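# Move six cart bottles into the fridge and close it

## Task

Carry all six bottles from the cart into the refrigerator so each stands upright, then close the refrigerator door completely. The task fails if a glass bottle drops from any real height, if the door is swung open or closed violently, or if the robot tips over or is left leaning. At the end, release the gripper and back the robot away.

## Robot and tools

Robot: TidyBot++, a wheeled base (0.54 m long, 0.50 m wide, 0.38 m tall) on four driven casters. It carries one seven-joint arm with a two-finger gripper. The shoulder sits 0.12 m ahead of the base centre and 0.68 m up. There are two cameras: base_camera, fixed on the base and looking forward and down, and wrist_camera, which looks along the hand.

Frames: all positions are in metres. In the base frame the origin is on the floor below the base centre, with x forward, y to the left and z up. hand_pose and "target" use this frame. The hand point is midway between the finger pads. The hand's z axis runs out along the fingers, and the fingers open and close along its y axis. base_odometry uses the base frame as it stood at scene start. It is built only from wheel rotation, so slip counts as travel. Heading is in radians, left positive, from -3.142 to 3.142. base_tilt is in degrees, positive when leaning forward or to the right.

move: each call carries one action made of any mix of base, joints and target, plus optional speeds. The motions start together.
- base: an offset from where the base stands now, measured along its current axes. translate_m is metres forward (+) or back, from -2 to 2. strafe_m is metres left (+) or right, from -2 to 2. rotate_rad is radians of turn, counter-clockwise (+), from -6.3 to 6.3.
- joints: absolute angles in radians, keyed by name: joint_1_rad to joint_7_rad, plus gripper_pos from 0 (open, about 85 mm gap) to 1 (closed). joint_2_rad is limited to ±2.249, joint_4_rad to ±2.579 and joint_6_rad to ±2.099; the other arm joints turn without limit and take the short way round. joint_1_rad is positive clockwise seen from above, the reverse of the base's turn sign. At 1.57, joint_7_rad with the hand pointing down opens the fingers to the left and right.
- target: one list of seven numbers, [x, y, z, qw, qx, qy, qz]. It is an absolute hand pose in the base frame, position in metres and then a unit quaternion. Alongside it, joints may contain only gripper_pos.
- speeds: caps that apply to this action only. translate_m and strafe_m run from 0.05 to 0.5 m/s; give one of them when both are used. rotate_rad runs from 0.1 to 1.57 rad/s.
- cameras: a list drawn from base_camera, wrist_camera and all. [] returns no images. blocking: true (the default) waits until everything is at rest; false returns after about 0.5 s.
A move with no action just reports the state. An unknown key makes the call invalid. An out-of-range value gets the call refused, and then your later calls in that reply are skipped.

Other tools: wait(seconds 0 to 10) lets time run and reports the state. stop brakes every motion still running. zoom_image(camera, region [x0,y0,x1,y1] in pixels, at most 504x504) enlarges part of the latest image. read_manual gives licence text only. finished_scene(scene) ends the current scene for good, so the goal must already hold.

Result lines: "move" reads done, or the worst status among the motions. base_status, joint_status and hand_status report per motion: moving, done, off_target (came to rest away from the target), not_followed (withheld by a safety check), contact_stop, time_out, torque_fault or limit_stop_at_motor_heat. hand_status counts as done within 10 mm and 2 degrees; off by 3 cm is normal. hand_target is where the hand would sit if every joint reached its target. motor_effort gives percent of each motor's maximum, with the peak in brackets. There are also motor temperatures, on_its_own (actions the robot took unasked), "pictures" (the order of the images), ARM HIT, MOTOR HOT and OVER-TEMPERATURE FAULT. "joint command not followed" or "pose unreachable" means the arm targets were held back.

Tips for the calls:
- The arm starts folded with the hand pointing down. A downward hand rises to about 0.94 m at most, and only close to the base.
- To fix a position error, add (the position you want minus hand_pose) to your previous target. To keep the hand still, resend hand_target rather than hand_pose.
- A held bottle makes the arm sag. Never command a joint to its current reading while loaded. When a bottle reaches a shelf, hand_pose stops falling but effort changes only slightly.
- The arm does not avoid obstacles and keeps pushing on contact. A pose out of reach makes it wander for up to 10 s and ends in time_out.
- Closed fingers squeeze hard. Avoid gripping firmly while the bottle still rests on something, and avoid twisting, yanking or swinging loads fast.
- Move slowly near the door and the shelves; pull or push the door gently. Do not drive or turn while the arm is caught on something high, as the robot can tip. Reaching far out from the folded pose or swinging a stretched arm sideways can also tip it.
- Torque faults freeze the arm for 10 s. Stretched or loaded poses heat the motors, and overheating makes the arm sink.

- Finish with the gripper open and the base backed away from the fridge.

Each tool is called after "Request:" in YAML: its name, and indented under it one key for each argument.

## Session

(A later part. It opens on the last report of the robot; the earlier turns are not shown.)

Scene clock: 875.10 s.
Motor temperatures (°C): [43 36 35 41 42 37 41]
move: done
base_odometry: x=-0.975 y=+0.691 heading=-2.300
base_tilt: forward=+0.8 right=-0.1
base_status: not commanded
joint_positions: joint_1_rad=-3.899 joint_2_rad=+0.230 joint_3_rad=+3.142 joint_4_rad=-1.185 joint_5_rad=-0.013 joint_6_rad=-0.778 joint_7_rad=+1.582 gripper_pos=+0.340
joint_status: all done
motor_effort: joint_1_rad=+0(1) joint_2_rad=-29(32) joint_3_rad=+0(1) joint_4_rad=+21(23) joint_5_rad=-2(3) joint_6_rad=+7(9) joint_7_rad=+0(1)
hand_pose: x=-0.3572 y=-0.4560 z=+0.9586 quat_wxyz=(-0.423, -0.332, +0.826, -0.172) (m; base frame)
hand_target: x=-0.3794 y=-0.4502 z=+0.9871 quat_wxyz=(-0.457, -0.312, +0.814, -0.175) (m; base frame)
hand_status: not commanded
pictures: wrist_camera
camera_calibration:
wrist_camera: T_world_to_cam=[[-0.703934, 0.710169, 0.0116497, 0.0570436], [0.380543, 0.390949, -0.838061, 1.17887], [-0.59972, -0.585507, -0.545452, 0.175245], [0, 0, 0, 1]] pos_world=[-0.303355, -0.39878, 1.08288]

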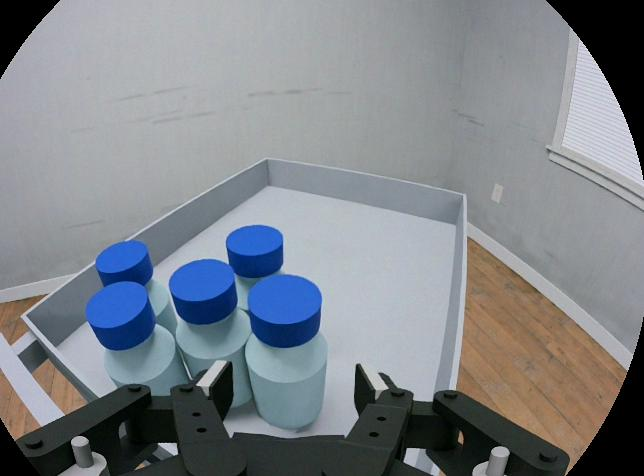

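Request:
move:
  joints: {"joint_1_rad": 2.359, "joint_2_rad": 0.339, "joint_4_rad": -1.087, "joint_6_rad": -0.691}
  cameras: ["wrist_camera"]

Scene clock: 890.57 s.
Motor temperatures (°C): [43 36 35 41 42 37 41]
move: done
base_odometry: x=-0.975 y=+0.691 heading=-2.300
base_tilt: forward=+0.8 right=-0.1
base_status: not commanded
joint_positions: joint_1_rad=-3.906 joint_2_rad=+0.337 joint_3_rad=+3.142 joint_4_rad=-1.115 joint_5_rad=-0.013 joint_6_rad=-0.733 joint_7_rad=+1.582 gripper_pos=+0.340
joint_status: all done
motor_effort: joint_1_rad=+0(2) joint_2_rad=-32(36) joint_3_rad=+1(1) joint_4_rad=+21(22) joint_5_rad=-2(3) joint_6_rad=+7(9) joint_7_rad=+0(1)
hand_pose: x=-0.3878 y=-0.4911 z=+0.9367 quat_wxyz=(-0.426, -0.333, +0.823, -0.175) (m; base frame)
hand_target: x=-0.3885 y=-0.5065 z=+0.9623 quat_wxyz=(-0.453, -0.333, +0.806, -0.187) (m; base frame)
hand_status: not commanded
pictures: wrist_camera
camera_calibration:
wrist_camera: T_world_to_cam=[[-0.708052, 0.706061, 0.011833, 0.0568768], [0.373097, 0.388271, -0.842641, 1.18603], [-0.59955, -0.592219, -0.538345, 0.114544], [0, 0, 0, 1]] pos_world=[-0.333556, -0.432823, 1.06039]

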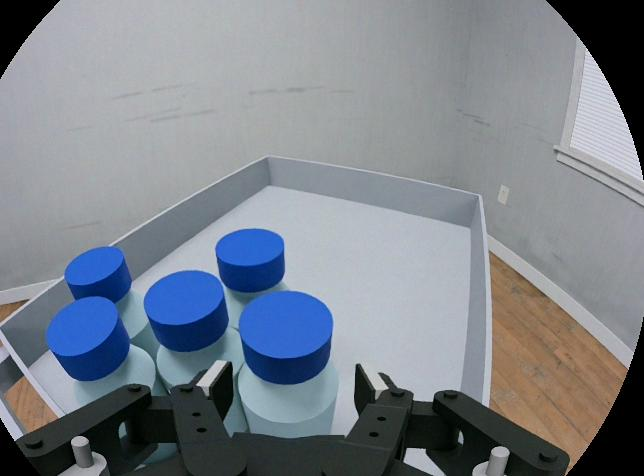

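Request:
move:
  joints: {"joint_1_rad": 2.351}
  cameras: []

Request:
move:
  joints: {"joint_2_rad": 0.4715, "joint_4_rad": -0.94, "joint_6_rad": -0.70}
  cameras: ["wrist_camera"]

Scene clock: 896.37 s.
Motor temperatures (°C): [43 36 35 41 42 37 41]
move: done
base_odometry: x=-0.975 y=+0.691 heading=-2.300
base_tilt: forward=+0.8 right=-0.1
base_status: not commanded
joint_positions: joint_1_rad=-3.910 joint_2_rad=+0.337 joint_3_rad=+3.142 joint_4_rad=-1.115 joint_5_rad=-0.013 joint_6_rad=-0.733 joint_7_rad=+1.582 gripper_pos=+0.340
joint_status: all done
motor_effort: joint_1_rad=+0(2) joint_2_rad=-32(34) joint_3_rad=+0(1) joint_4_rad=+21(21) joint_5_rad=-2(3) joint_6_rad=+8(8) joint_7_rad=+0(1)
hand_pose: x=-0.3856 y=-0.4934 z=+0.9367 quat_wxyz=(-0.425, -0.335, +0.822, -0.176) (m; base frame)
hand_target: x=-0.3844 y=-0.5106 z=+0.9623 quat_wxyz=(-0.452, -0.336, +0.804, -0.189) (m; base frame)
hand_status: not commanded
pictures: none
No camera images: "cameras" was empty.

Scene clock: 897.70 s.
Motor temperatures (°C): [43 36 35 41 42 37 41]
move: done
base_odometry: x=-0.975 y=+0.691 heading=-2.300
base_tilt: forward=+0.7 right=-0.1
base_status: not commanded
joint_positions: joint_1_rad=-3.911 joint_2_rad=+0.467 joint_3_rad=+3.142 joint_4_rad=-0.969 joint_5_rad=-0.013 joint_6_rad=-0.733 joint_7_rad=+1.582 gripper_pos=+0.340
joint_status: all done
motor_effort: joint_1_rad=+0(1) joint_2_rad=-37(40) joint_3_rad=+0(1) joint_4_rad=+21(22) joint_5_rad=-2(3) joint_6_rad=+8(9) joint_7_rad=+0(1)
hand_pose: x=-0.4228 y=-0.5300 z=+0.9244 quat_wxyz=(-0.432, -0.334, +0.819, -0.179) (m; base frame)
hand_target: x=-0.4205 y=-0.5471 z=+0.9463 quat_wxyz=(-0.455, -0.335, +0.803, -0.190) (m; base frame)
hand_status: not commanded
pictures: wrist_camera
camera_calibration:
wrist_camera: T_world_to_cam=[[-0.711581, 0.702497, 0.0122623, 0.0559878], [0.361409, 0.380938, -0.851041, 1.20278], [-0.602525, -0.601153, -0.524957, 0.0454628], [0, 0, 0, 1]] pos_world=[-0.367463, -0.470185, 1.04679]

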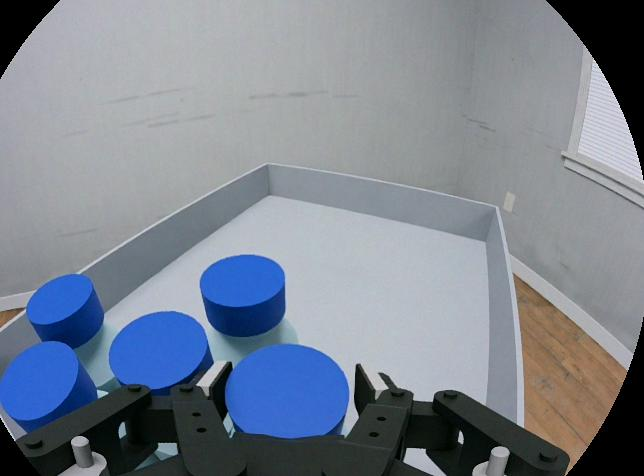

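Request:
move:
  joints: {"joint_1_rad": 2.346}
  cameras: []

Request:
move:
  joints: {"gripper_pos": 0.52}
  cameras: ["wrist_camera"]

Scene clock: 905.13 s.
Motor temperatures (°C): [43 36 35 41 42 37 41]
move: done
base_odometry: x=-0.975 y=+0.691 heading=-2.300
base_tilt: forward=+0.8 right=-0.1
base_status: not commanded
joint_positions: joint_1_rad=-3.914 joint_2_rad=+0.467 joint_3_rad=+3.142 joint_4_rad=-0.969 joint_5_rad=-0.013 joint_6_rad=-0.733 joint_7_rad=+1.582 gripper_pos=+0.340
joint_status: all done
motor_effort: joint_1_rad=+0(1) joint_2_rad=-37(38) joint_3_rad=+0(1) joint_4_rad=+21(21) joint_5_rad=-2(2) joint_6_rad=+7(8) joint_7_rad=+1(1)
hand_pose: x=-0.4214 y=-0.5315 z=+0.9244 quat_wxyz=(-0.432, -0.335, +0.818, -0.179) (m; base frame)
hand_target: x=-0.4178 y=-0.5498 z=+0.9463 quat_wxyz=(-0.454, -0.337, +0.802, -0.191) (m; base frame)
hand_status: not commanded
pictures: none
No camera images: "cameras" was empty.

Scene clock: 905.73 s.
Motor temperatures (°C): [43 36 35 41 42 37 41]
move: off_target
base_odometry: x=-0.975 y=+0.691 heading=-2.300
base_tilt: forward=+0.8 right=-0.1
base_status: not commanded
joint_positions: joint_1_rad=-3.914 joint_2_rad=+0.466 joint_3_rad=+3.142 joint_4_rad=-0.969 joint_5_rad=-0.013 joint_6_rad=-0.733 joint_7_rad=+1.582 gripper_pos=+0.434
joint_status: gripper_pos off_target (ended at +0.434, target +0.520)
motor_effort: joint_1_rad=-1(2) joint_2_rad=-37(39) joint_3_rad=+0(1) joint_4_rad=+22(23) joint_5_rad=-3(3) joint_6_rad=+9(10) joint_7_rad=+0(1)
hand_pose: x=-0.4213 y=-0.5317 z=+0.9250 quat_wxyz=(-0.432, -0.335, +0.818, -0.179) (m; base frame)
hand_target: x=-0.4178 y=-0.5498 z=+0.9463 quat_wxyz=(-0.454, -0.337, +0.802, -0.191) (m; base frame)
hand_status: not commanded
pictures: wrist_camera
camera_calibration:
wrist_camera: T_world_to_cam=[[-0.713612, 0.700434, 0.0122864, 0.0562088], [0.359652, 0.381356, -0.851597, 1.20337], [-0.601173, -0.603291, -0.524052, 0.0443022], [0, 0, 0, 1]] pos_world=[-0.366049, -0.471556, 1.04731]

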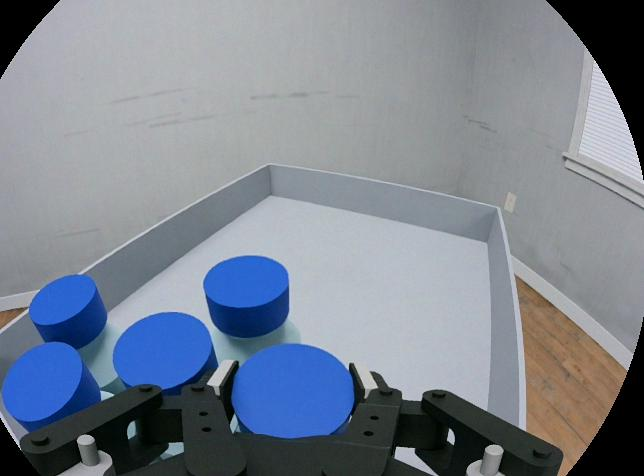

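Request:
move:
  joints: {"joint_2_rad": 0.465, "joint_4_rad": -0.83, "joint_6_rad": -0.83}
  cameras: []

Request:
move:
  joints: {"joint_2_rad": 0.46, "joint_4_rad": -0.73, "joint_6_rad": -0.935}
  cameras: ["wrist_camera"]

Scene clock: 922.47 s.
Motor temperatures (°C): [43 37 35 41 42 37 41]
move: off_target
base_odometry: x=-0.975 y=+0.691 heading=-2.300
base_tilt: forward=+0.8 right=-0.1
base_status: not commanded
joint_positions: joint_1_rad=-3.914 joint_2_rad=+0.486 joint_3_rad=+3.143 joint_4_rad=-0.884 joint_5_rad=-0.013 joint_6_rad=-0.806 joint_7_rad=+1.582 gripper_pos=+0.434
joint_status: joint_4_rad off_target (ended at -0.884, target -0.830); the others done
motor_effort: joint_1_rad=-2(3) joint_2_rad=-43(45) joint_3_rad=-1(2) joint_4_rad=+25(26) joint_5_rad=-4(4) joint_6_rad=+11(11) joint_7_rad=+0(0)
hand_pose: x=-0.4232 y=-0.5335 z=+0.9393 quat_wxyz=(-0.429, -0.336, +0.819, -0.178) (m; base frame)
hand_target: x=-0.4090 y=-0.5408 z=+0.9797 quat_wxyz=(-0.449, -0.338, +0.805, -0.188) (m; base frame)
hand_status: not commanded
pictures: none
No camera images: "cameras" was empty.

Scene clock: 923.70 s.
Motor temperatures (°C): [43 37 35 41 42 37 41]
move: off_target
base_odometry: x=-0.975 y=+0.691 heading=-2.300
base_tilt: forward=+0.8 right=-0.1
base_status: not commanded
joint_positions: joint_1_rad=-3.915 joint_2_rad=+0.480 joint_3_rad=+3.143 joint_4_rad=-0.777 joint_5_rad=-0.013 joint_6_rad=-0.902 joint_7_rad=+1.582 gripper_pos=+0.434
joint_status: joint_4_rad off_target (ended at -0.777, target -0.730); the others done
motor_effort: joint_1_rad=-1(2) joint_2_rad=-43(45) joint_3_rad=+0(1) joint_4_rad=+24(27) joint_5_rad=-3(3) joint_6_rad=+11(11) joint_7_rad=+0(1)
hand_pose: x=-0.4164 y=-0.5282 z=+0.9794 quat_wxyz=(-0.436, -0.336, +0.815, -0.181) (m; base frame)
hand_target: x=-0.4003 y=-0.5319 z=+1.0118 quat_wxyz=(-0.449, -0.338, +0.805, -0.189) (m; base frame)
hand_status: not commanded
pictures: wrist_camera
camera_calibration:
wrist_camera: T_world_to_cam=[[-0.715424, 0.698565, 0.0132648, 0.0539297], [0.352529, 0.377299, -0.85637, 1.24614], [-0.603234, -0.607991, -0.516193, 0.0668106], [0, 0, 0, 1]] pos_world=[-0.360414, -0.467219, 1.10092]

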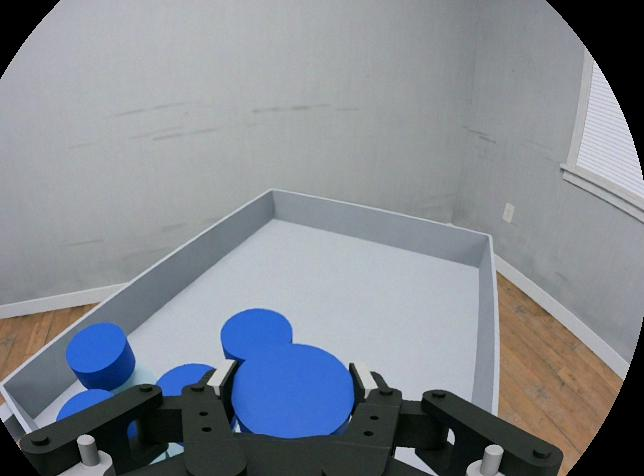

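Request:
move:
  joints: {"joint_2_rad": 0.355, "joint_4_rad": -0.74, "joint_6_rad": -1.055}
  cameras: []

Request:
move:
  joints: {"joint_2_rad": 0.01, "joint_4_rad": -1.07, "joint_6_rad": -1.107}
  cameras: []

Request:
move:
  joints: {"joint_2_rad": -0.488, "joint_4_rad": -1.29, "joint_6_rad": -1.375}
  cameras: []

Request:
move:
  base: {"translate_m": 0.858, "strafe_m": -0.238}
  joints: {"joint_1_rad": 0.7014}
  cameras: ["wrist_camera"]

Scene clock: 936.10 s.
Motor temperatures (°C): [43 37 35 42 42 37 41]
move: done
base_odometry: x=-0.975 y=+0.691 heading=-2.300
base_tilt: forward=+0.8 right=-0.1
base_status: not commanded
joint_positions: joint_1_rad=-3.915 joint_2_rad=+0.372 joint_3_rad=+3.143 joint_4_rad=-0.775 joint_5_rad=-0.013 joint_6_rad=-1.023 joint_7_rad=+1.582 gripper_pos=+0.434
joint_status: all done
motor_effort: joint_1_rad=+0(1) joint_2_rad=-38(45) joint_3_rad=+0(1) joint_4_rad=+24(26) joint_5_rad=-1(3) joint_6_rad=+10(11) joint_7_rad=+0(1)
hand_pose: x=-0.3764 y=-0.4895 z=+1.0275 quat_wxyz=(-0.431, -0.337, +0.817, -0.179) (m; base frame)
hand_target: x=-0.3603 y=-0.4911 z=+1.0499 quat_wxyz=(-0.439, -0.341, +0.811, -0.184) (m; base frame)
hand_status: not commanded
pictures: none
No camera images: "cameras" was empty.

Scene clock: 937.90 s.
Motor temperatures (°C): [43 37 35 42 42 37 41]
move: done
base_odometry: x=-0.975 y=+0.691 heading=-2.300
base_tilt: forward=+0.8 right=-0.1
base_status: not commanded
joint_positions: joint_1_rad=-3.915 joint_2_rad=+0.023 joint_3_rad=+3.143 joint_4_rad=-1.072 joint_5_rad=-0.013 joint_6_rad=-1.074 joint_7_rad=+1.582 gripper_pos=+0.434
joint_status: all done
motor_effort: joint_1_rad=+0(1) joint_2_rad=-23(40) joint_3_rad=+0(1) joint_4_rad=+23(24) joint_5_rad=-2(3) joint_6_rad=+10(11) joint_7_rad=+0(1)
hand_pose: x=-0.2689 y=-0.3847 z=+1.0708 quat_wxyz=(-0.431, -0.337, +0.817, -0.180) (m; base frame)
hand_target: x=-0.2548 y=-0.3834 z=+1.0708 quat_wxyz=(-0.424, -0.344, +0.819, -0.178) (m; base frame)
hand_status: not commanded
pictures: none
No camera images: "cameras" was empty.

Scene clock: 939.77 s.
Motor temperatures (°C): [43 37 35 42 42 37 41]
move: done
base_odometry: x=-0.975 y=+0.691 heading=-2.300
base_tilt: forward=+0.8 right=-0.1
base_status: not commanded
joint_positions: joint_1_rad=-3.915 joint_2_rad=-0.479 joint_3_rad=+3.143 joint_4_rad=-1.289 joint_5_rad=-0.013 joint_6_rad=-1.341 joint_7_rad=+1.582 gripper_pos=+0.434
joint_status: all done
motor_effort: joint_1_rad=+0(1) joint_2_rad=+0(26) joint_3_rad=+1(2) joint_4_rad=+20(24) joint_5_rad=-2(3) joint_6_rad=+11(12) joint_7_rad=+0(1)
hand_pose: x=-0.0879 y=-0.2088 z=+1.1016 quat_wxyz=(-0.439, -0.337, +0.812, -0.183) (m; base frame)
hand_target: x=-0.0791 y=-0.2042 z=+1.0947 quat_wxyz=(-0.428, -0.343, +0.817, -0.180) (m; base frame)
hand_status: not commanded
pictures: none
No camera images: "cameras" was empty.

Scene clock: 942.93 s.
Motor temperatures (°C): [43 37 35 42 42 37 41]
move: done
base_odometry: x=-1.724 y=+0.210 heading=-2.299
base_tilt: forward=+0.8 right=-0.1
base_status: done
joint_positions: joint_1_rad=-5.557 joint_2_rad=-0.475 joint_3_rad=+3.142 joint_4_rad=-1.293 joint_5_rad=-0.013 joint_6_rad=-1.345 joint_7_rad=+1.582 gripper_pos=+0.434
joint_status: all done
motor_effort: joint_1_rad=+0(2) joint_2_rad=-1(5) joint_3_rad=+1(4) joint_4_rad=+20(21) joint_5_rad=-2(4) joint_6_rad=+11(11) joint_7_rad=+0(1)
hand_pose: x=+0.3430 y=-0.1923 z=+1.0974 quat_wxyz=(-0.164, -0.827, +0.308, -0.441) (m; base frame)
hand_target: x=+0.3372 y=-0.1825 z=+1.0947 quat_wxyz=(-0.159, -0.832, +0.304, -0.436) (m; base frame)
hand_status: not commanded
pictures: wrist_camera
camera_calibration:
wrist_camera: T_world_to_cam=[[-0.641788, -0.766726, 0.0154621, 0.0515958], [-0.406531, 0.323052, -0.854617, 1.20076], [0.650262, -0.554769, -0.519029, 0.373453], [0, 0, 0, 1]] pos_world=[0.278418, -0.141168, 1.21923]

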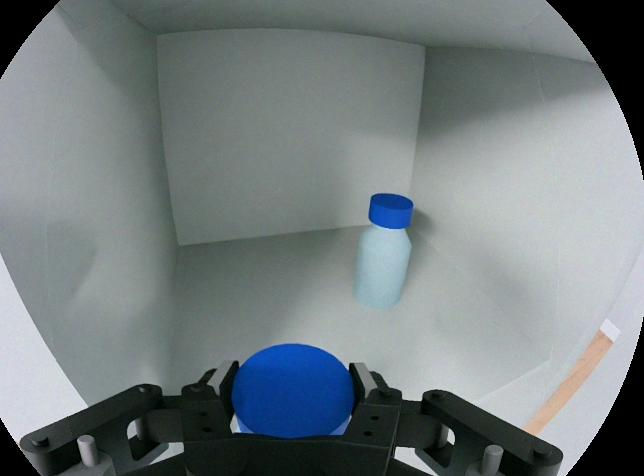

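Request:
move:
  joints: {"joint_2_rad": 0.039, "joint_4_rad": -0.896, "joint_6_rad": -1.11}
  cameras: ["wrist_camera"]

Request:
move:
  joints: {"joint_2_rad": 0.018, "joint_4_rad": -1.025, "joint_6_rad": -1.057}
  cameras: []

Request:
move:
  joints: {"joint_2_rad": 0.013, "joint_4_rad": -1.045, "joint_6_rad": -1.042}
  cameras: []

Request:
move:
  joints: {"joint_2_rad": 0.0085, "joint_4_rad": -1.065, "joint_6_rad": -1.035}
  cameras: ["wrist_camera"]

Scene clock: 962.37 s.
Motor temperatures (°C): [43 37 35 41 42 37 41]
move: off_target
base_odometry: x=-1.724 y=+0.210 heading=-2.299
base_tilt: forward=+0.8 right=-0.1
base_status: not commanded
joint_positions: joint_1_rad=-5.557 joint_2_rad=+0.060 joint_3_rad=+3.142 joint_4_rad=-0.952 joint_5_rad=-0.013 joint_6_rad=-1.173 joint_7_rad=+1.582 gripper_pos=+0.434
joint_status: joint_4_rad off_target (ended at -0.952, target -0.896); the others done
motor_effort: joint_1_rad=-1(1) joint_2_rad=-23(27) joint_3_rad=+0(1) joint_4_rad=+25(26) joint_5_rad=-3(3) joint_6_rad=+11(11) joint_7_rad=+0(1)
hand_pose: x=+0.5306 y=-0.3593 z=+1.0885 quat_wxyz=(-0.160, -0.832, +0.311, -0.431) (m; base frame)
hand_target: x=+0.5372 y=-0.3515 z=+1.1468 quat_wxyz=(-0.179, -0.801, +0.293, -0.490) (m; base frame)
hand_status: not commanded
pictures: wrist_camera
camera_calibration:
wrist_camera: T_world_to_cam=[[-0.642957, -0.765778, 0.0137983, 0.0468816], [-0.42039, 0.337791, -0.842122, 1.32244], [0.640217, -0.547249, -0.539111, 0.18412], [0, 0, 0, 1]] pos_world=[0.468205, -0.310047, 1.21227]

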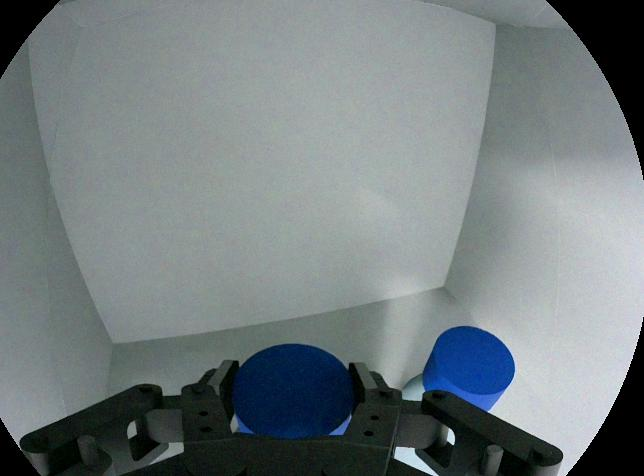

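Scene clock: 963.37 s.
Motor temperatures (°C): [43 37 35 41 42 37 41]
move: done
base_odometry: x=-1.724 y=+0.210 heading=-2.299
base_tilt: forward=+0.8 right=-0.1
base_status: not commanded
joint_positions: joint_1_rad=-5.558 joint_2_rad=+0.043 joint_3_rad=+3.142 joint_4_rad=-1.029 joint_5_rad=-0.013 joint_6_rad=-1.119 joint_7_rad=+1.582 gripper_pos=+0.434
joint_status: all done
motor_effort: joint_1_rad=+0(1) joint_2_rad=-24(25) joint_3_rad=+0(1) joint_4_rad=+23(27) joint_5_rad=-2(3) joint_6_rad=+10(11) joint_7_rad=+0(1)
hand_pose: x=+0.5320 y=-0.3597 z=+1.0713 quat_wxyz=(-0.159, -0.833, +0.311, -0.429) (m; base frame)
hand_target: x=+0.5384 y=-0.3525 z=+1.1037 quat_wxyz=(-0.171, -0.815, +0.298, -0.467) (m; base frame)
hand_status: not commanded
pictures: none
No camera images: "cameras" was empty.

Scene clock: 963.93 s.
Motor temperatures (°C): [43 37 35 41 42 37 41]
move: done
base_odometry: x=-1.724 y=+0.210 heading=-2.299
base_tilt: forward=+0.9 right=-0.1
base_status: not commanded
joint_positions: joint_1_rad=-5.558 joint_2_rad=+0.038 joint_3_rad=+3.142 joint_4_rad=-1.047 joint_5_rad=-0.013 joint_6_rad=-1.100 joint_7_rad=+1.582 gripper_pos=+0.434
joint_status: all done
motor_effort: joint_1_rad=+0(1) joint_2_rad=-23(24) joint_3_rad=+0(1) joint_4_rad=+22(23) joint_5_rad=-2(3) joint_6_rad=+10(11) joint_7_rad=+0(1)
hand_pose: x=+0.5325 y=-0.3602 z=+1.0700 quat_wxyz=(-0.160, -0.832, +0.310, -0.432) (m; base frame)
hand_target: x=+0.5386 y=-0.3527 z=+1.0996 quat_wxyz=(-0.171, -0.815, +0.298, -0.467) (m; base frame)
hand_status: not commanded
pictures: none
No camera images: "cameras" was empty.

Scene clock: 964.50 s.
Motor temperatures (°C): [43 37 35 41 42 37 41]
move: done
base_odometry: x=-1.724 y=+0.210 heading=-2.299
base_tilt: forward=+0.8 right=-0.1
base_status: not commanded
joint_positions: joint_1_rad=-5.558 joint_2_rad=+0.029 joint_3_rad=+3.142 joint_4_rad=-1.062 joint_5_rad=-0.013 joint_6_rad=-1.087 joint_7_rad=+1.582 gripper_pos=+0.434
joint_status: all done
motor_effort: joint_1_rad=-1(1) joint_2_rad=-22(24) joint_3_rad=+1(1) joint_4_rad=+22(23) joint_5_rad=-2(3) joint_6_rad=+9(11) joint_7_rad=+1(1)
hand_pose: x=+0.5313 y=-0.3592 z=+1.0697 quat_wxyz=(-0.161, -0.830, +0.310, -0.434) (m; base frame)
hand_target: x=+0.5379 y=-0.3521 z=+1.0931 quat_wxyz=(-0.170, -0.817, +0.299, -0.464) (m; base frame)
hand_status: not commanded
pictures: wrist_camera
camera_calibration:
wrist_camera: T_world_to_cam=[[-0.642848, -0.765876, 0.0134241, 0.0479483], [-0.415385, 0.333827, -0.846177, 1.3071], [0.643585, -0.549539, -0.532733, 0.164144], [0, 0, 0, 1]] pos_world=[0.468132, -0.309419, 1.19284]

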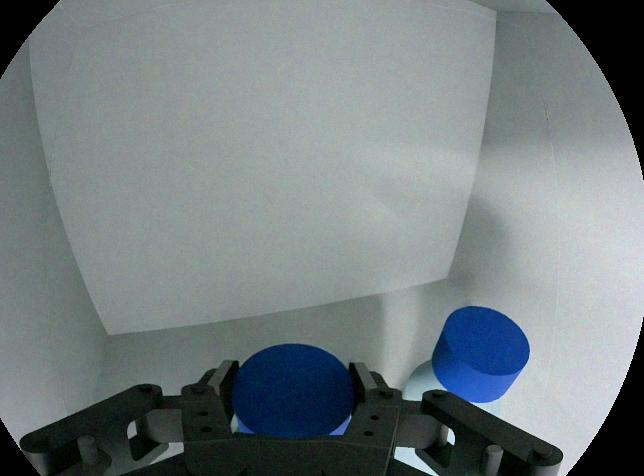

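Request:
move:
  joints: {"joint_2_rad": 0.002, "joint_4_rad": -1.088, "joint_6_rad": -1.048}
  cameras: []

Request:
move:
  joints: {"joint_2_rad": -0.004, "joint_4_rad": -1.111, "joint_6_rad": -1.06}
  cameras: []

Request:
move:
  joints: {"gripper_pos": 0.32}
  cameras: ["wrist_camera"]

Scene clock: 971.80 s.
Motor temperatures (°C): [43 37 35 41 42 37 41]
move: done
base_odometry: x=-1.724 y=+0.210 heading=-2.299
base_tilt: forward=+0.8 right=-0.1
base_status: not commanded
joint_positions: joint_1_rad=-5.558 joint_2_rad=+0.018 joint_3_rad=+3.142 joint_4_rad=-1.075 joint_5_rad=-0.013 joint_6_rad=-1.085 joint_7_rad=+1.582 gripper_pos=+0.434
joint_status: all done
motor_effort: joint_1_rad=+0(1) joint_2_rad=-21(22) joint_3_rad=+0(1) joint_4_rad=+20(22) joint_5_rad=-2(2) joint_6_rad=+8(10) joint_7_rad=+1(1)
hand_pose: x=+0.5280 y=-0.3562 z=+1.0696 quat_wxyz=(-0.161, -0.830, +0.310, -0.435) (m; base frame)
hand_target: x=+0.5340 y=-0.3488 z=+1.0807 quat_wxyz=(-0.165, -0.823, +0.301, -0.452) (m; base frame)
hand_status: not commanded
pictures: none
No camera images: "cameras" was empty.

Scene clock: 972.43 s.
Motor temperatures (°C): [43 37 35 41 42 37 41]
move: done
base_odometry: x=-1.724 y=+0.210 heading=-2.299
base_tilt: forward=+0.8 right=-0.1
base_status: not commanded
joint_positions: joint_1_rad=-5.558 joint_2_rad=+0.006 joint_3_rad=+3.142 joint_4_rad=-1.088 joint_5_rad=-0.013 joint_6_rad=-1.083 joint_7_rad=+1.582 gripper_pos=+0.434
joint_status: all done
motor_effort: joint_1_rad=+0(1) joint_2_rad=-19(21) joint_3_rad=+1(1) joint_4_rad=+19(20) joint_5_rad=-2(2) joint_6_rad=+6(8) joint_7_rad=+1(1)
hand_pose: x=+0.5245 y=-0.3531 z=+1.0694 quat_wxyz=(-0.161, -0.830, +0.310, -0.435) (m; base frame)
hand_target: x=+0.5302 y=-0.3455 z=+1.0684 quat_wxyz=(-0.161, -0.830, +0.303, -0.440) (m; base frame)
hand_status: not commanded
pictures: none
No camera images: "cameras" was empty.

Scene clock: 973.07 s.
Motor temperatures (°C): [43 37 35 41 42 37 41]
move: done
base_odometry: x=-1.724 y=+0.210 heading=-2.299
base_tilt: forward=+0.8 right=-0.1
base_status: not commanded
joint_positions: joint_1_rad=-5.558 joint_2_rad=+0.006 joint_3_rad=+3.142 joint_4_rad=-1.092 joint_5_rad=-0.013 joint_6_rad=-1.083 joint_7_rad=+1.582 gripper_pos=+0.320
joint_status: all done
motor_effort: joint_1_rad=-1(1) joint_2_rad=-19(20) joint_3_rad=+1(1) joint_4_rad=+19(20) joint_5_rad=-2(3) joint_6_rad=+8(8) joint_7_rad=+0(1)
hand_pose: x=+0.5242 y=-0.3529 z=+1.0674 quat_wxyz=(-0.160, -0.831, +0.310, -0.433) (m; base frame)
hand_target: x=+0.5302 y=-0.3455 z=+1.0684 quat_wxyz=(-0.161, -0.830, +0.303, -0.440) (m; base frame)
hand_status: not commanded
pictures: wrist_camera
camera_calibration:
wrist_camera: T_world_to_cam=[[-0.642816, -0.765905, 0.0133098, 0.0483526], [-0.416961, 0.33527, -0.84483, 1.29995], [0.642597, -0.54862, -0.534869, 0.174032], [0, 0, 0, 1]] pos_world=[0.461277, -0.303322, 1.19067]

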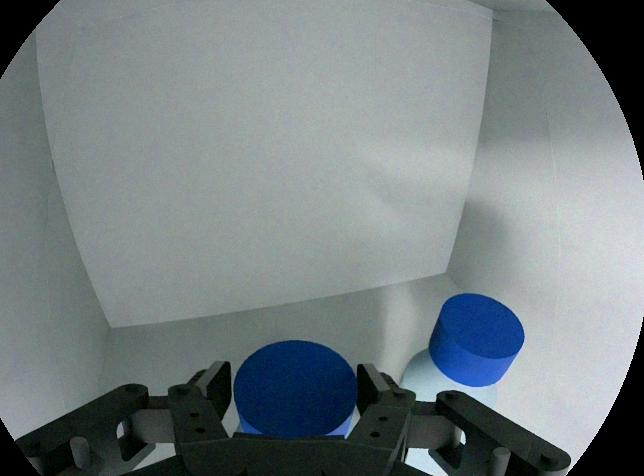

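Request:
move:
  joints: {"gripper_pos": 0.25}
  cameras: []

Request:
move:
  joints: {"joint_2_rad": -0.128, "joint_4_rad": -1.07, "joint_6_rad": -1.261}
  cameras: []

Request:
move:
  joints: {"joint_2_rad": -0.476, "joint_4_rad": -1.321, "joint_6_rad": -1.395}
  cameras: ["wrist_camera"]

Scene clock: 986.07 s.
Motor temperatures (°C): [43 37 35 41 42 37 41]
move: done
base_odometry: x=-1.724 y=+0.210 heading=-2.299
base_tilt: forward=+0.8 right=-0.1
base_status: not commanded
joint_positions: joint_1_rad=-5.558 joint_2_rad=+0.006 joint_3_rad=+3.142 joint_4_rad=-1.092 joint_5_rad=-0.013 joint_6_rad=-1.083 joint_7_rad=+1.582 gripper_pos=+0.250
joint_status: all done
motor_effort: joint_1_rad=-1(1) joint_2_rad=-19(19) joint_3_rad=+0(1) joint_4_rad=+19(20) joint_5_rad=-2(3) joint_6_rad=+8(8) joint_7_rad=+1(1)
hand_pose: x=+0.5242 y=-0.3529 z=+1.0674 quat_wxyz=(-0.160, -0.831, +0.310, -0.433) (m; base frame)
hand_target: x=+0.5302 y=-0.3455 z=+1.0684 quat_wxyz=(-0.161, -0.830, +0.303, -0.440) (m; base frame)
hand_status: not commanded
pictures: none
No camera images: "cameras" was empty.

Scene clock: 987.40 s.
Motor temperatures (°C): [43 37 35 41 42 37 41]
move: done
base_odometry: x=-1.724 y=+0.210 heading=-2.299
base_tilt: forward=+0.8 right=-0.1
base_status: not commanded
joint_positions: joint_1_rad=-5.558 joint_2_rad=-0.134 joint_3_rad=+3.142 joint_4_rad=-1.088 joint_5_rad=-0.013 joint_6_rad=-1.213 joint_7_rad=+1.582 gripper_pos=+0.250
joint_status: all done
motor_effort: joint_1_rad=-1(1) joint_2_rad=-12(22) joint_3_rad=+0(1) joint_4_rad=+18(21) joint_5_rad=-2(3) joint_6_rad=+8(9) joint_7_rad=+0(1)
hand_pose: x=+0.4649 y=-0.3001 z=+1.1054 quat_wxyz=(-0.162, -0.828, +0.308, -0.439) (m; base frame)
hand_target: x=+0.4649 y=-0.2904 z=+1.1001 quat_wxyz=(-0.155, -0.838, +0.306, -0.425) (m; base frame)
hand_status: not commanded
pictures: none
No camera images: "cameras" was empty.

Scene clock: 989.03 s.
Motor temperatures (°C): [43 37 35 41 42 37 41]
move: done
base_odometry: x=-1.724 y=+0.210 heading=-2.299
base_tilt: forward=+0.8 right=-0.1
base_status: not commanded
joint_positions: joint_1_rad=-5.558 joint_2_rad=-0.478 joint_3_rad=+3.142 joint_4_rad=-1.300 joint_5_rad=-0.013 joint_6_rad=-1.344 joint_7_rad=+1.582 gripper_pos=+0.250
joint_status: all done
motor_effort: joint_1_rad=+0(1) joint_2_rad=+1(15) joint_3_rad=+1(2) joint_4_rad=+16(19) joint_5_rad=-3(3) joint_6_rad=+8(9) joint_7_rad=+0(1)
hand_pose: x=+0.3428 y=-0.1916 z=+1.0948 quat_wxyz=(-0.163, -0.828, +0.307, -0.440) (m; base frame)
hand_target: x=+0.3387 y=-0.1838 z=+1.0713 quat_wxyz=(-0.150, -0.845, +0.309, -0.409) (m; base frame)
hand_status: not commanded
pictures: wrist_camera
camera_calibration:
wrist_camera: T_world_to_cam=[[-0.64074, -0.767605, 0.015339, 0.0516501], [-0.409263, 0.324582, -0.852731, 1.19739], [0.649582, -0.552657, -0.522125, 0.376637], [0, 0, 0, 1]] pos_world=[0.278486, -0.140855, 1.21691]

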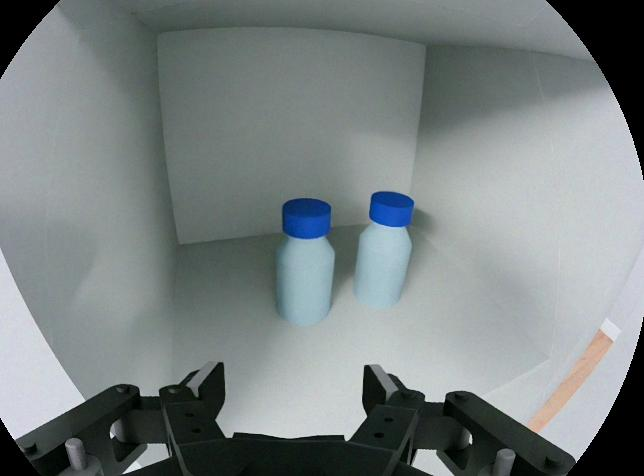

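Request:
move:
  base: {"translate_m": -0.858, "strafe_m": 0.238}
  joints: {"joint_1_rad": 2.229, "gripper_pos": 0.34}
  cameras: []

Request:
move:
  joints: {"joint_2_rad": 0.232, "joint_4_rad": -1.154, "joint_6_rad": -0.732}
  cameras: ["wrist_camera"]

Scene clock: 1002.27 s.
Motor temperatures (°C): [43 37 35 41 42 37 41]
move: done
base_odometry: x=-0.975 y=+0.691 heading=-2.300
base_tilt: forward=+0.8 right=-0.1
base_status: done
joint_positions: joint_1_rad=-4.079 joint_2_rad=-0.471 joint_3_rad=+3.143 joint_4_rad=-1.305 joint_5_rad=-0.012 joint_6_rad=-1.346 joint_7_rad=+1.582 gripper_pos=+0.340
joint_status: all done
motor_effort: joint_1_rad=-1(1) joint_2_rad=+1(5) joint_3_rad=+1(5) joint_4_rad=+17(18) joint_5_rad=-2(4) joint_6_rad=+7(8) joint_7_rad=+0(1)
hand_pose: x=-0.0533 y=-0.2422 z=+1.0897 quat_wxyz=(-0.411, -0.406, +0.788, -0.212) (m; base frame)
hand_target: x=-0.0552 y=-0.2275 z=+1.0713 quat_wxyz=(-0.391, -0.397, +0.808, -0.192) (m; base frame)
hand_status: not commanded
pictures: none
No camera images: "cameras" was empty.

Scene clock: 1004.57 s.
Motor temperatures (°C): [43 37 35 41 42 37 41]
move: done
base_odometry: x=-0.975 y=+0.691 heading=-2.300
base_tilt: forward=+0.8 right=-0.1
base_status: not commanded
joint_positions: joint_1_rad=-4.079 joint_2_rad=+0.230 joint_3_rad=+3.143 joint_4_rad=-1.185 joint_5_rad=-0.012 joint_6_rad=-0.778 joint_7_rad=+1.582 gripper_pos=+0.340
joint_status: all done
motor_effort: joint_1_rad=+0(1) joint_2_rad=-29(32) joint_3_rad=+0(1) joint_4_rad=+21(22) joint_5_rad=-2(3) joint_6_rad=+8(9) joint_7_rad=+0(1)
hand_pose: x=-0.2685 y=-0.5334 z=+0.9586 quat_wxyz=(-0.406, -0.404, +0.793, -0.209) (m; base frame)
hand_target: x=-0.2908 y=-0.5321 z=+0.9871 quat_wxyz=(-0.440, -0.384, +0.783, -0.216) (m; base frame)
hand_status: not commanded
pictures: wrist_camera
camera_calibration:
wrist_camera: T_world_to_cam=[[-0.819057, 0.573567, 0.0128741, 0.0695046], [0.304048, 0.452993, -0.838065, 1.18797], [-0.486518, -0.682509, -0.545419, 0.161737], [0, 0, 0, 1]] pos_world=[-0.225584, -0.467621, 1.08291]

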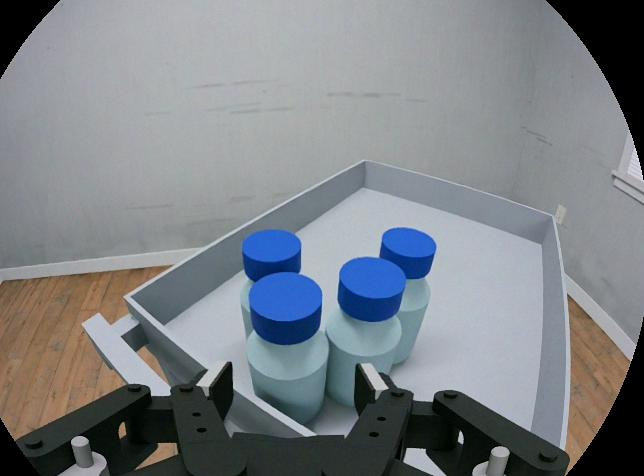

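Request:
move:
  joints: {"joint_1_rad": 2.167, "joint_2_rad": 0.339, "joint_4_rad": -1.087, "joint_6_rad": -0.691}
  cameras: ["wrist_camera"]

Scene clock: 1013.97 s.
Motor temperatures (°C): [43 37 35 41 42 37 41]
move: done
base_odometry: x=-0.975 y=+0.691 heading=-2.300
base_tilt: forward=+0.8 right=-0.1
base_status: not commanded
joint_positions: joint_1_rad=-4.098 joint_2_rad=+0.337 joint_3_rad=+3.143 joint_4_rad=-1.115 joint_5_rad=-0.012 joint_6_rad=-0.733 joint_7_rad=+1.582 gripper_pos=+0.340
joint_status: all done
motor_effort: joint_1_rad=+0(2) joint_2_rad=-33(36) joint_3_rad=+0(1) joint_4_rad=+21(22) joint_5_rad=-3(3) joint_6_rad=+7(8) joint_7_rad=+0(1)
hand_pose: x=-0.2851 y=-0.5785 z=+0.9367 quat_wxyz=(-0.407, -0.411, +0.787, -0.214) (m; base frame)
hand_target: x=-0.2825 y=-0.5941 z=+0.9623 quat_wxyz=(-0.433, -0.408, +0.770, -0.229) (m; base frame)
hand_status: not commanded
pictures: wrist_camera
camera_calibration:
wrist_camera: T_world_to_cam=[[-0.829503, 0.558348, 0.0131513, 0.0700395], [0.291465, 0.452858, -0.842595, 1.1957], [-0.476417, -0.695102, -0.538386, 0.0999154], [0, 0, 0, 1]] pos_world=[-0.242807, -0.51114, 1.06037]

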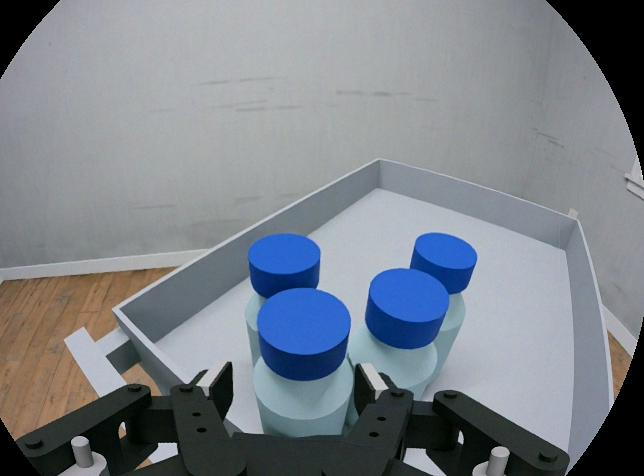

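Request:
move:
  joints: {"joint_1_rad": 2.205}
  cameras: ["wrist_camera"]

Scene clock: 1026.83 s.
Motor temperatures (°C): [43 37 35 41 42 37 41]
move: done
base_odometry: x=-0.975 y=+0.691 heading=-2.300
base_tilt: forward=+0.8 right=-0.1
base_status: not commanded
joint_positions: joint_1_rad=-4.089 joint_2_rad=+0.337 joint_3_rad=+3.143 joint_4_rad=-1.115 joint_5_rad=-0.012 joint_6_rad=-0.733 joint_7_rad=+1.582 gripper_pos=+0.340
joint_status: all done
motor_effort: joint_1_rad=-1(2) joint_2_rad=-33(33) joint_3_rad=+0(1) joint_4_rad=+21(21) joint_5_rad=-2(3) joint_6_rad=+7(8) joint_7_rad=+0(1)
hand_pose: x=-0.2904 y=-0.5748 z=+0.9367 quat_wxyz=(-0.408, -0.407, +0.789, -0.212) (m; base frame)
hand_target: x=-0.3048 y=-0.5784 z=+0.9623 quat_wxyz=(-0.437, -0.393, +0.778, -0.221) (m; base frame)
hand_status: not commanded
pictures: wrist_camera
camera_calibration:
wrist_camera: T_world_to_cam=[[-0.824348, 0.56593, 0.0131513, 0.0694261], [0.295605, 0.450167, -0.842595, 1.19521], [-0.482771, -0.690704, -0.538386, 0.100671], [0, 0, 0, 1]] pos_world=[-0.247479, -0.507801, 1.06037]

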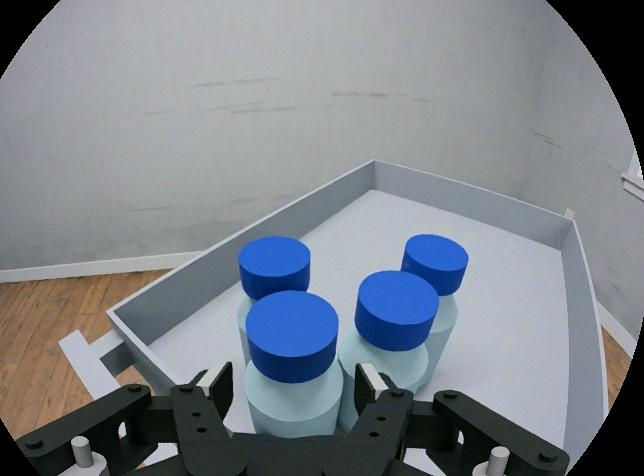

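Request:
move:
  joints: {"joint_1_rad": 2.174}
  cameras: []

Request:
move:
  joints: {"joint_2_rad": 0.45, "joint_4_rad": -0.964, "joint_6_rad": -0.70}
  cameras: ["wrist_camera"]

Scene clock: 1035.47 s.
Motor temperatures (°C): [43 37 35 42 42 37 41]
move: done
base_odometry: x=-0.975 y=+0.691 heading=-2.300
base_tilt: forward=+0.8 right=-0.1
base_status: not commanded
joint_positions: joint_1_rad=-4.097 joint_2_rad=+0.337 joint_3_rad=+3.143 joint_4_rad=-1.115 joint_5_rad=-0.012 joint_6_rad=-0.733 joint_7_rad=+1.582 gripper_pos=+0.340
joint_status: all done
motor_effort: joint_1_rad=+0(2) joint_2_rad=-33(33) joint_3_rad=+0(1) joint_4_rad=+21(21) joint_5_rad=-3(3) joint_6_rad=+7(8) joint_7_rad=+0(1)
hand_pose: x=-0.2858 y=-0.5781 z=+0.9367 quat_wxyz=(-0.407, -0.410, +0.787, -0.214) (m; base frame)
hand_target: x=-0.2866 y=-0.5912 z=+0.9623 quat_wxyz=(-0.434, -0.406, +0.772, -0.228) (m; base frame)
hand_status: not commanded
pictures: none
No camera images: "cameras" was empty.

Scene clock: 1036.50 s.
Motor temperatures (°C): [43 37 35 42 42 37 41]
move: done
base_odometry: x=-0.975 y=+0.691 heading=-2.300
base_tilt: forward=+0.8 right=-0.1
base_status: not commanded
joint_positions: joint_1_rad=-4.097 joint_2_rad=+0.441 joint_3_rad=+3.143 joint_4_rad=-0.994 joint_5_rad=-0.012 joint_6_rad=-0.733 joint_7_rad=+1.582 gripper_pos=+0.340
joint_status: all done
motor_effort: joint_1_rad=-2(3) joint_2_rad=-37(38) joint_3_rad=-1(2) joint_4_rad=+21(22) joint_5_rad=-2(3) joint_6_rad=+8(9) joint_7_rad=+0(1)
hand_pose: x=-0.3105 y=-0.6130 z=+0.9295 quat_wxyz=(-0.414, -0.409, +0.784, -0.217) (m; base frame)
hand_target: x=-0.3110 y=-0.6266 z=+0.9489 quat_wxyz=(-0.435, -0.405, +0.771, -0.229) (m; base frame)
hand_status: not commanded
pictures: wrist_camera
camera_calibration:
wrist_camera: T_world_to_cam=[[-0.828742, 0.559463, 0.0137022, 0.0687437], [0.283782, 0.441221, -0.851347, 1.2112], [-0.482343, -0.701658, -0.524424, 0.0411645], [0, 0, 0, 1]] pos_world=[-0.26689, -0.543982, 1.0518]

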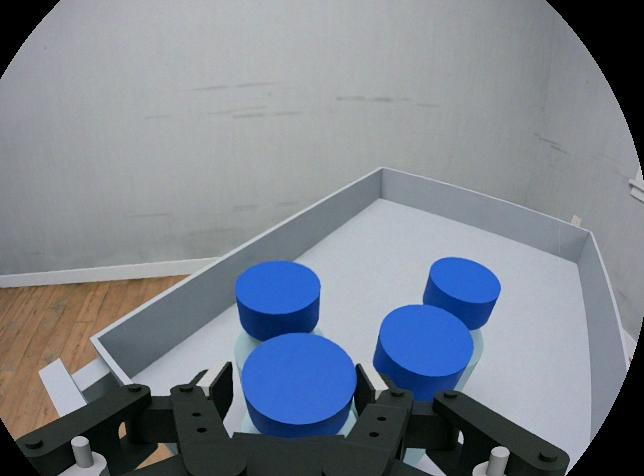

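Request:
move:
  joints: {"joint_2_rad": 0.467, "joint_4_rad": -0.945}
  cameras: []

Request:
move:
  joints: {"gripper_pos": 0.52}
  cameras: ["wrist_camera"]

Scene clock: 1044.20 s.
Motor temperatures (°C): [43 37 35 42 42 37 41]
move: done
base_odometry: x=-0.975 y=+0.691 heading=-2.300
base_tilt: forward=+0.8 right=-0.1
base_status: not commanded
joint_positions: joint_1_rad=-4.097 joint_2_rad=+0.453 joint_3_rad=+3.143 joint_4_rad=-0.973 joint_5_rad=-0.012 joint_6_rad=-0.733 joint_7_rad=+1.582 gripper_pos=+0.340
joint_status: all done
motor_effort: joint_1_rad=-2(2) joint_2_rad=-37(38) joint_3_rad=-1(1) joint_4_rad=+21(22) joint_5_rad=-3(4) joint_6_rad=+7(8) joint_7_rad=+0(1)
hand_pose: x=-0.3138 y=-0.6177 z=+0.9321 quat_wxyz=(-0.417, -0.408, +0.782, -0.219) (m; base frame)
hand_target: x=-0.3148 y=-0.6321 z=+0.9469 quat_wxyz=(-0.436, -0.405, +0.770, -0.229) (m; base frame)
hand_status: not commanded
pictures: none
No camera images: "cameras" was empty.

Scene clock: 1044.80 s.
Motor temperatures (°C): [43 37 35 42 42 37 41]
move: off_target
base_odometry: x=-0.975 y=+0.691 heading=-2.300
base_tilt: forward=+0.8 right=-0.1
base_status: not commanded
joint_positions: joint_1_rad=-4.097 joint_2_rad=+0.453 joint_3_rad=+3.143 joint_4_rad=-0.973 joint_5_rad=-0.012 joint_6_rad=-0.733 joint_7_rad=+1.582 gripper_pos=+0.446
joint_status: gripper_pos off_target (ended at +0.446, target +0.520)
motor_effort: joint_1_rad=-1(2) joint_2_rad=-36(37) joint_3_rad=-1(2) joint_4_rad=+22(22) joint_5_rad=-2(3) joint_6_rad=+9(9) joint_7_rad=+0(1)
hand_pose: x=-0.3138 y=-0.6177 z=+0.9328 quat_wxyz=(-0.418, -0.408, +0.782, -0.219) (m; base frame)
hand_target: x=-0.3148 y=-0.6321 z=+0.9469 quat_wxyz=(-0.436, -0.405, +0.770, -0.229) (m; base frame)
hand_status: not commanded
pictures: wrist_camera
camera_calibration:
wrist_camera: T_world_to_cam=[[-0.828672, 0.559561, 0.013941, 0.0684375], [0.278959, 0.434456, -0.856405, 1.21611], [-0.485268, -0.70579, -0.516116, 0.0267559], [0, 0, 0, 1]] pos_world=[-0.26955, -0.547759, 1.05434]

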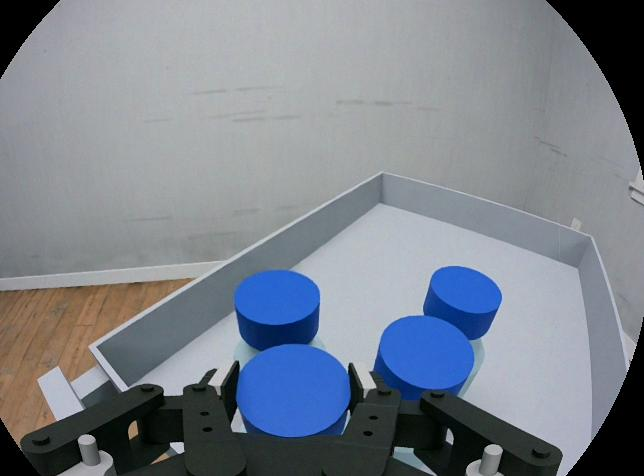

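Request:
move:
  joints: {"gripper_pos": 0.34}
  cameras: []

Request:
move:
  joints: {"joint_2_rad": 0.479, "joint_4_rad": -0.944}
  cameras: ["wrist_camera"]

Scene clock: 1061.90 s.
Motor temperatures (°C): [43 38 35 42 42 37 41]
move: done
base_odometry: x=-0.975 y=+0.691 heading=-2.300
base_tilt: forward=+0.8 right=-0.1
base_status: not commanded
joint_positions: joint_1_rad=-4.097 joint_2_rad=+0.456 joint_3_rad=+3.143 joint_4_rad=-0.972 joint_5_rad=-0.012 joint_6_rad=-0.732 joint_7_rad=+1.582 gripper_pos=+0.340
joint_status: all done
motor_effort: joint_1_rad=-1(3) joint_2_rad=-37(39) joint_3_rad=-1(1) joint_4_rad=+22(23) joint_5_rad=-2(3) joint_6_rad=+8(10) joint_7_rad=+0(1)
hand_pose: x=-0.3145 y=-0.6186 z=+0.9308 quat_wxyz=(-0.417, -0.408, +0.782, -0.219) (m; base frame)
hand_target: x=-0.3148 y=-0.6321 z=+0.9469 quat_wxyz=(-0.436, -0.405, +0.770, -0.229) (m; base frame)
hand_status: not commanded
pictures: none
No camera images: "cameras" was empty.

Scene clock: 1062.40 s.
Motor temperatures (°C): [43 38 35 42 42 37 41]
move: done
base_odometry: x=-0.975 y=+0.691 heading=-2.300
base_tilt: forward=+0.8 right=-0.1
base_status: not commanded
joint_positions: joint_1_rad=-4.097 joint_2_rad=+0.460 joint_3_rad=+3.143 joint_4_rad=-0.970 joint_5_rad=-0.012 joint_6_rad=-0.732 joint_7_rad=+1.582 gripper_pos=+0.340
joint_status: all done
motor_effort: joint_1_rad=-2(2) joint_2_rad=-37(38) joint_3_rad=-1(2) joint_4_rad=+21(21) joint_5_rad=-3(3) joint_6_rad=+7(8) joint_7_rad=+0(0)
hand_pose: x=-0.3152 y=-0.6196 z=+0.9295 quat_wxyz=(-0.417, -0.408, +0.782, -0.219) (m; base frame)
hand_target: x=-0.3166 y=-0.6348 z=+0.9382 quat_wxyz=(-0.432, -0.406, +0.773, -0.227) (m; base frame)
hand_status: not commanded
pictures: wrist_camera
camera_calibration:
wrist_camera: T_world_to_cam=[[-0.828686, 0.559541, 0.0138848, 0.0684655], [0.280347, 0.436412, -0.854956, 1.21477], [-0.484443, -0.704598, -0.518514, 0.0262442], [0, 0, 0, 1]] pos_world=[-0.271108, -0.54996, 1.05124]

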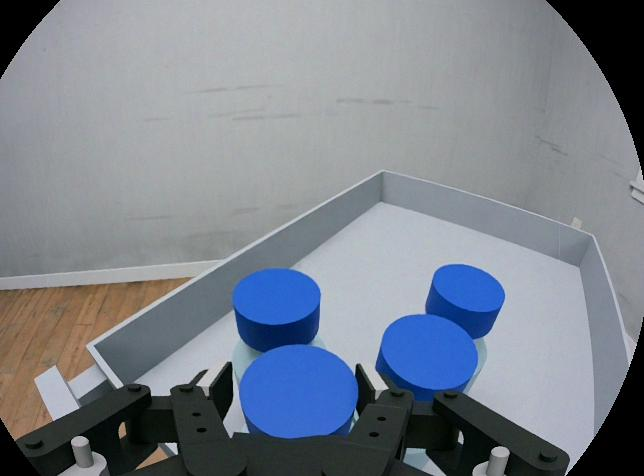

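Request:
zoom_image:
  camera: "wrist_camera"
  region: [180, 300, 500, 476]

Scaled by 1.575.

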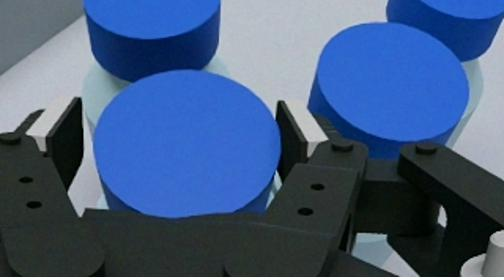

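Request:
move:
  joints: {"joint_1_rad": 2.199}
  cameras: ["wrist_camera"]

Request:
zoom_image:
  camera: "wrist_camera"
  region: [180, 300, 500, 476]

Scene clock: 1082.10 s.
Motor temperatures (°C): [43 38 35 42 42 37 41]
move: done
base_odometry: x=-0.975 y=+0.691 heading=-2.300
base_tilt: forward=+0.8 right=-0.1
base_status: not commanded
joint_positions: joint_1_rad=-4.094 joint_2_rad=+0.463 joint_3_rad=+3.143 joint_4_rad=-0.970 joint_5_rad=-0.012 joint_6_rad=-0.732 joint_7_rad=+1.582 gripper_pos=+0.340
joint_status: all done
motor_effort: joint_1_rad=+0(3) joint_2_rad=-38(38) joint_3_rad=+0(1) joint_4_rad=+21(21) joint_5_rad=-2(3) joint_6_rad=+8(8) joint_7_rad=+0(1)
hand_pose: x=-0.3176 y=-0.6189 z=+0.9270 quat_wxyz=(-0.416, -0.407, +0.784, -0.217) (m; base frame)
hand_target: x=-0.3324 y=-0.6237 z=+0.9382 quat_wxyz=(-0.434, -0.396, +0.778, -0.221) (m; base frame)
hand_status: not commanded
pictures: wrist_camera
camera_calibration:
wrist_camera: T_world_to_cam=[[-0.826949, 0.562108, 0.0138152, 0.0683063], [0.283333, 0.437798, -0.853261, 1.21326], [-0.485673, -0.701689, -0.5213, 0.0282903], [0, 0, 0, 1]] pos_world=[-0.273532, -0.549709, 1.04904]

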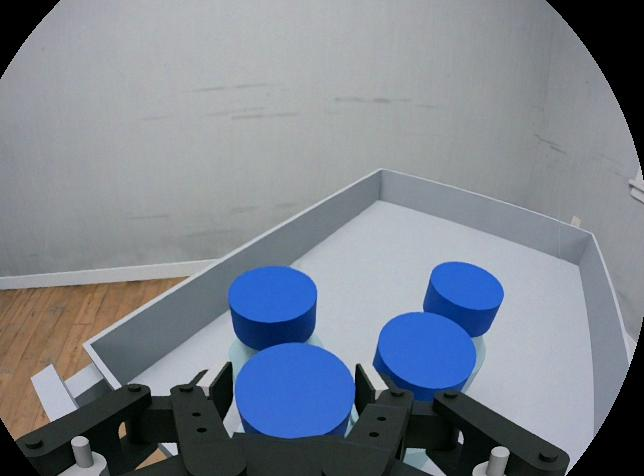

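Scaled by 1.575.

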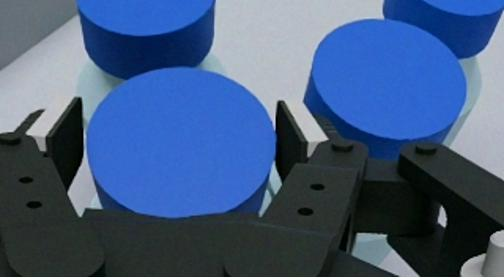

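Request:
move:
  joints: {"gripper_pos": 0.52}
  cameras: ["wrist_camera"]

Scene clock: 1085.83 s.
Motor temperatures (°C): [43 38 35 42 42 37 41]
move: off_target
base_odometry: x=-0.975 y=+0.691 heading=-2.300
base_tilt: forward=+0.8 right=-0.1
base_status: not commanded
joint_positions: joint_1_rad=-4.094 joint_2_rad=+0.463 joint_3_rad=+3.143 joint_4_rad=-0.969 joint_5_rad=-0.012 joint_6_rad=-0.732 joint_7_rad=+1.582 gripper_pos=+0.439
joint_status: gripper_pos off_target (ended at +0.439, target +0.520)
motor_effort: joint_1_rad=-1(2) joint_2_rad=-36(37) joint_3_rad=+0(1) joint_4_rad=+21(22) joint_5_rad=-2(3) joint_6_rad=+9(9) joint_7_rad=+0(1)
hand_pose: x=-0.3177 y=-0.6189 z=+0.9276 quat_wxyz=(-0.416, -0.407, +0.784, -0.217) (m; base frame)
hand_target: x=-0.3324 y=-0.6237 z=+0.9382 quat_wxyz=(-0.434, -0.396, +0.778, -0.221) (m; base frame)
hand_status: not commanded
pictures: wrist_camera
camera_calibration:
wrist_camera: T_world_to_cam=[[-0.826894, 0.562187, 0.0138481, 0.0682732], [0.282924, 0.437168, -0.85372, 1.21365], [-0.486005, -0.702018, -0.520548, 0.0275331], [0, 0, 0, 1]] pos_world=[-0.273534, -0.549622, 1.0495]

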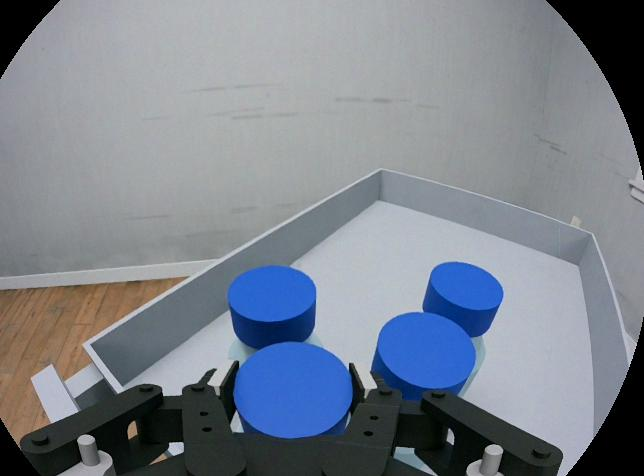

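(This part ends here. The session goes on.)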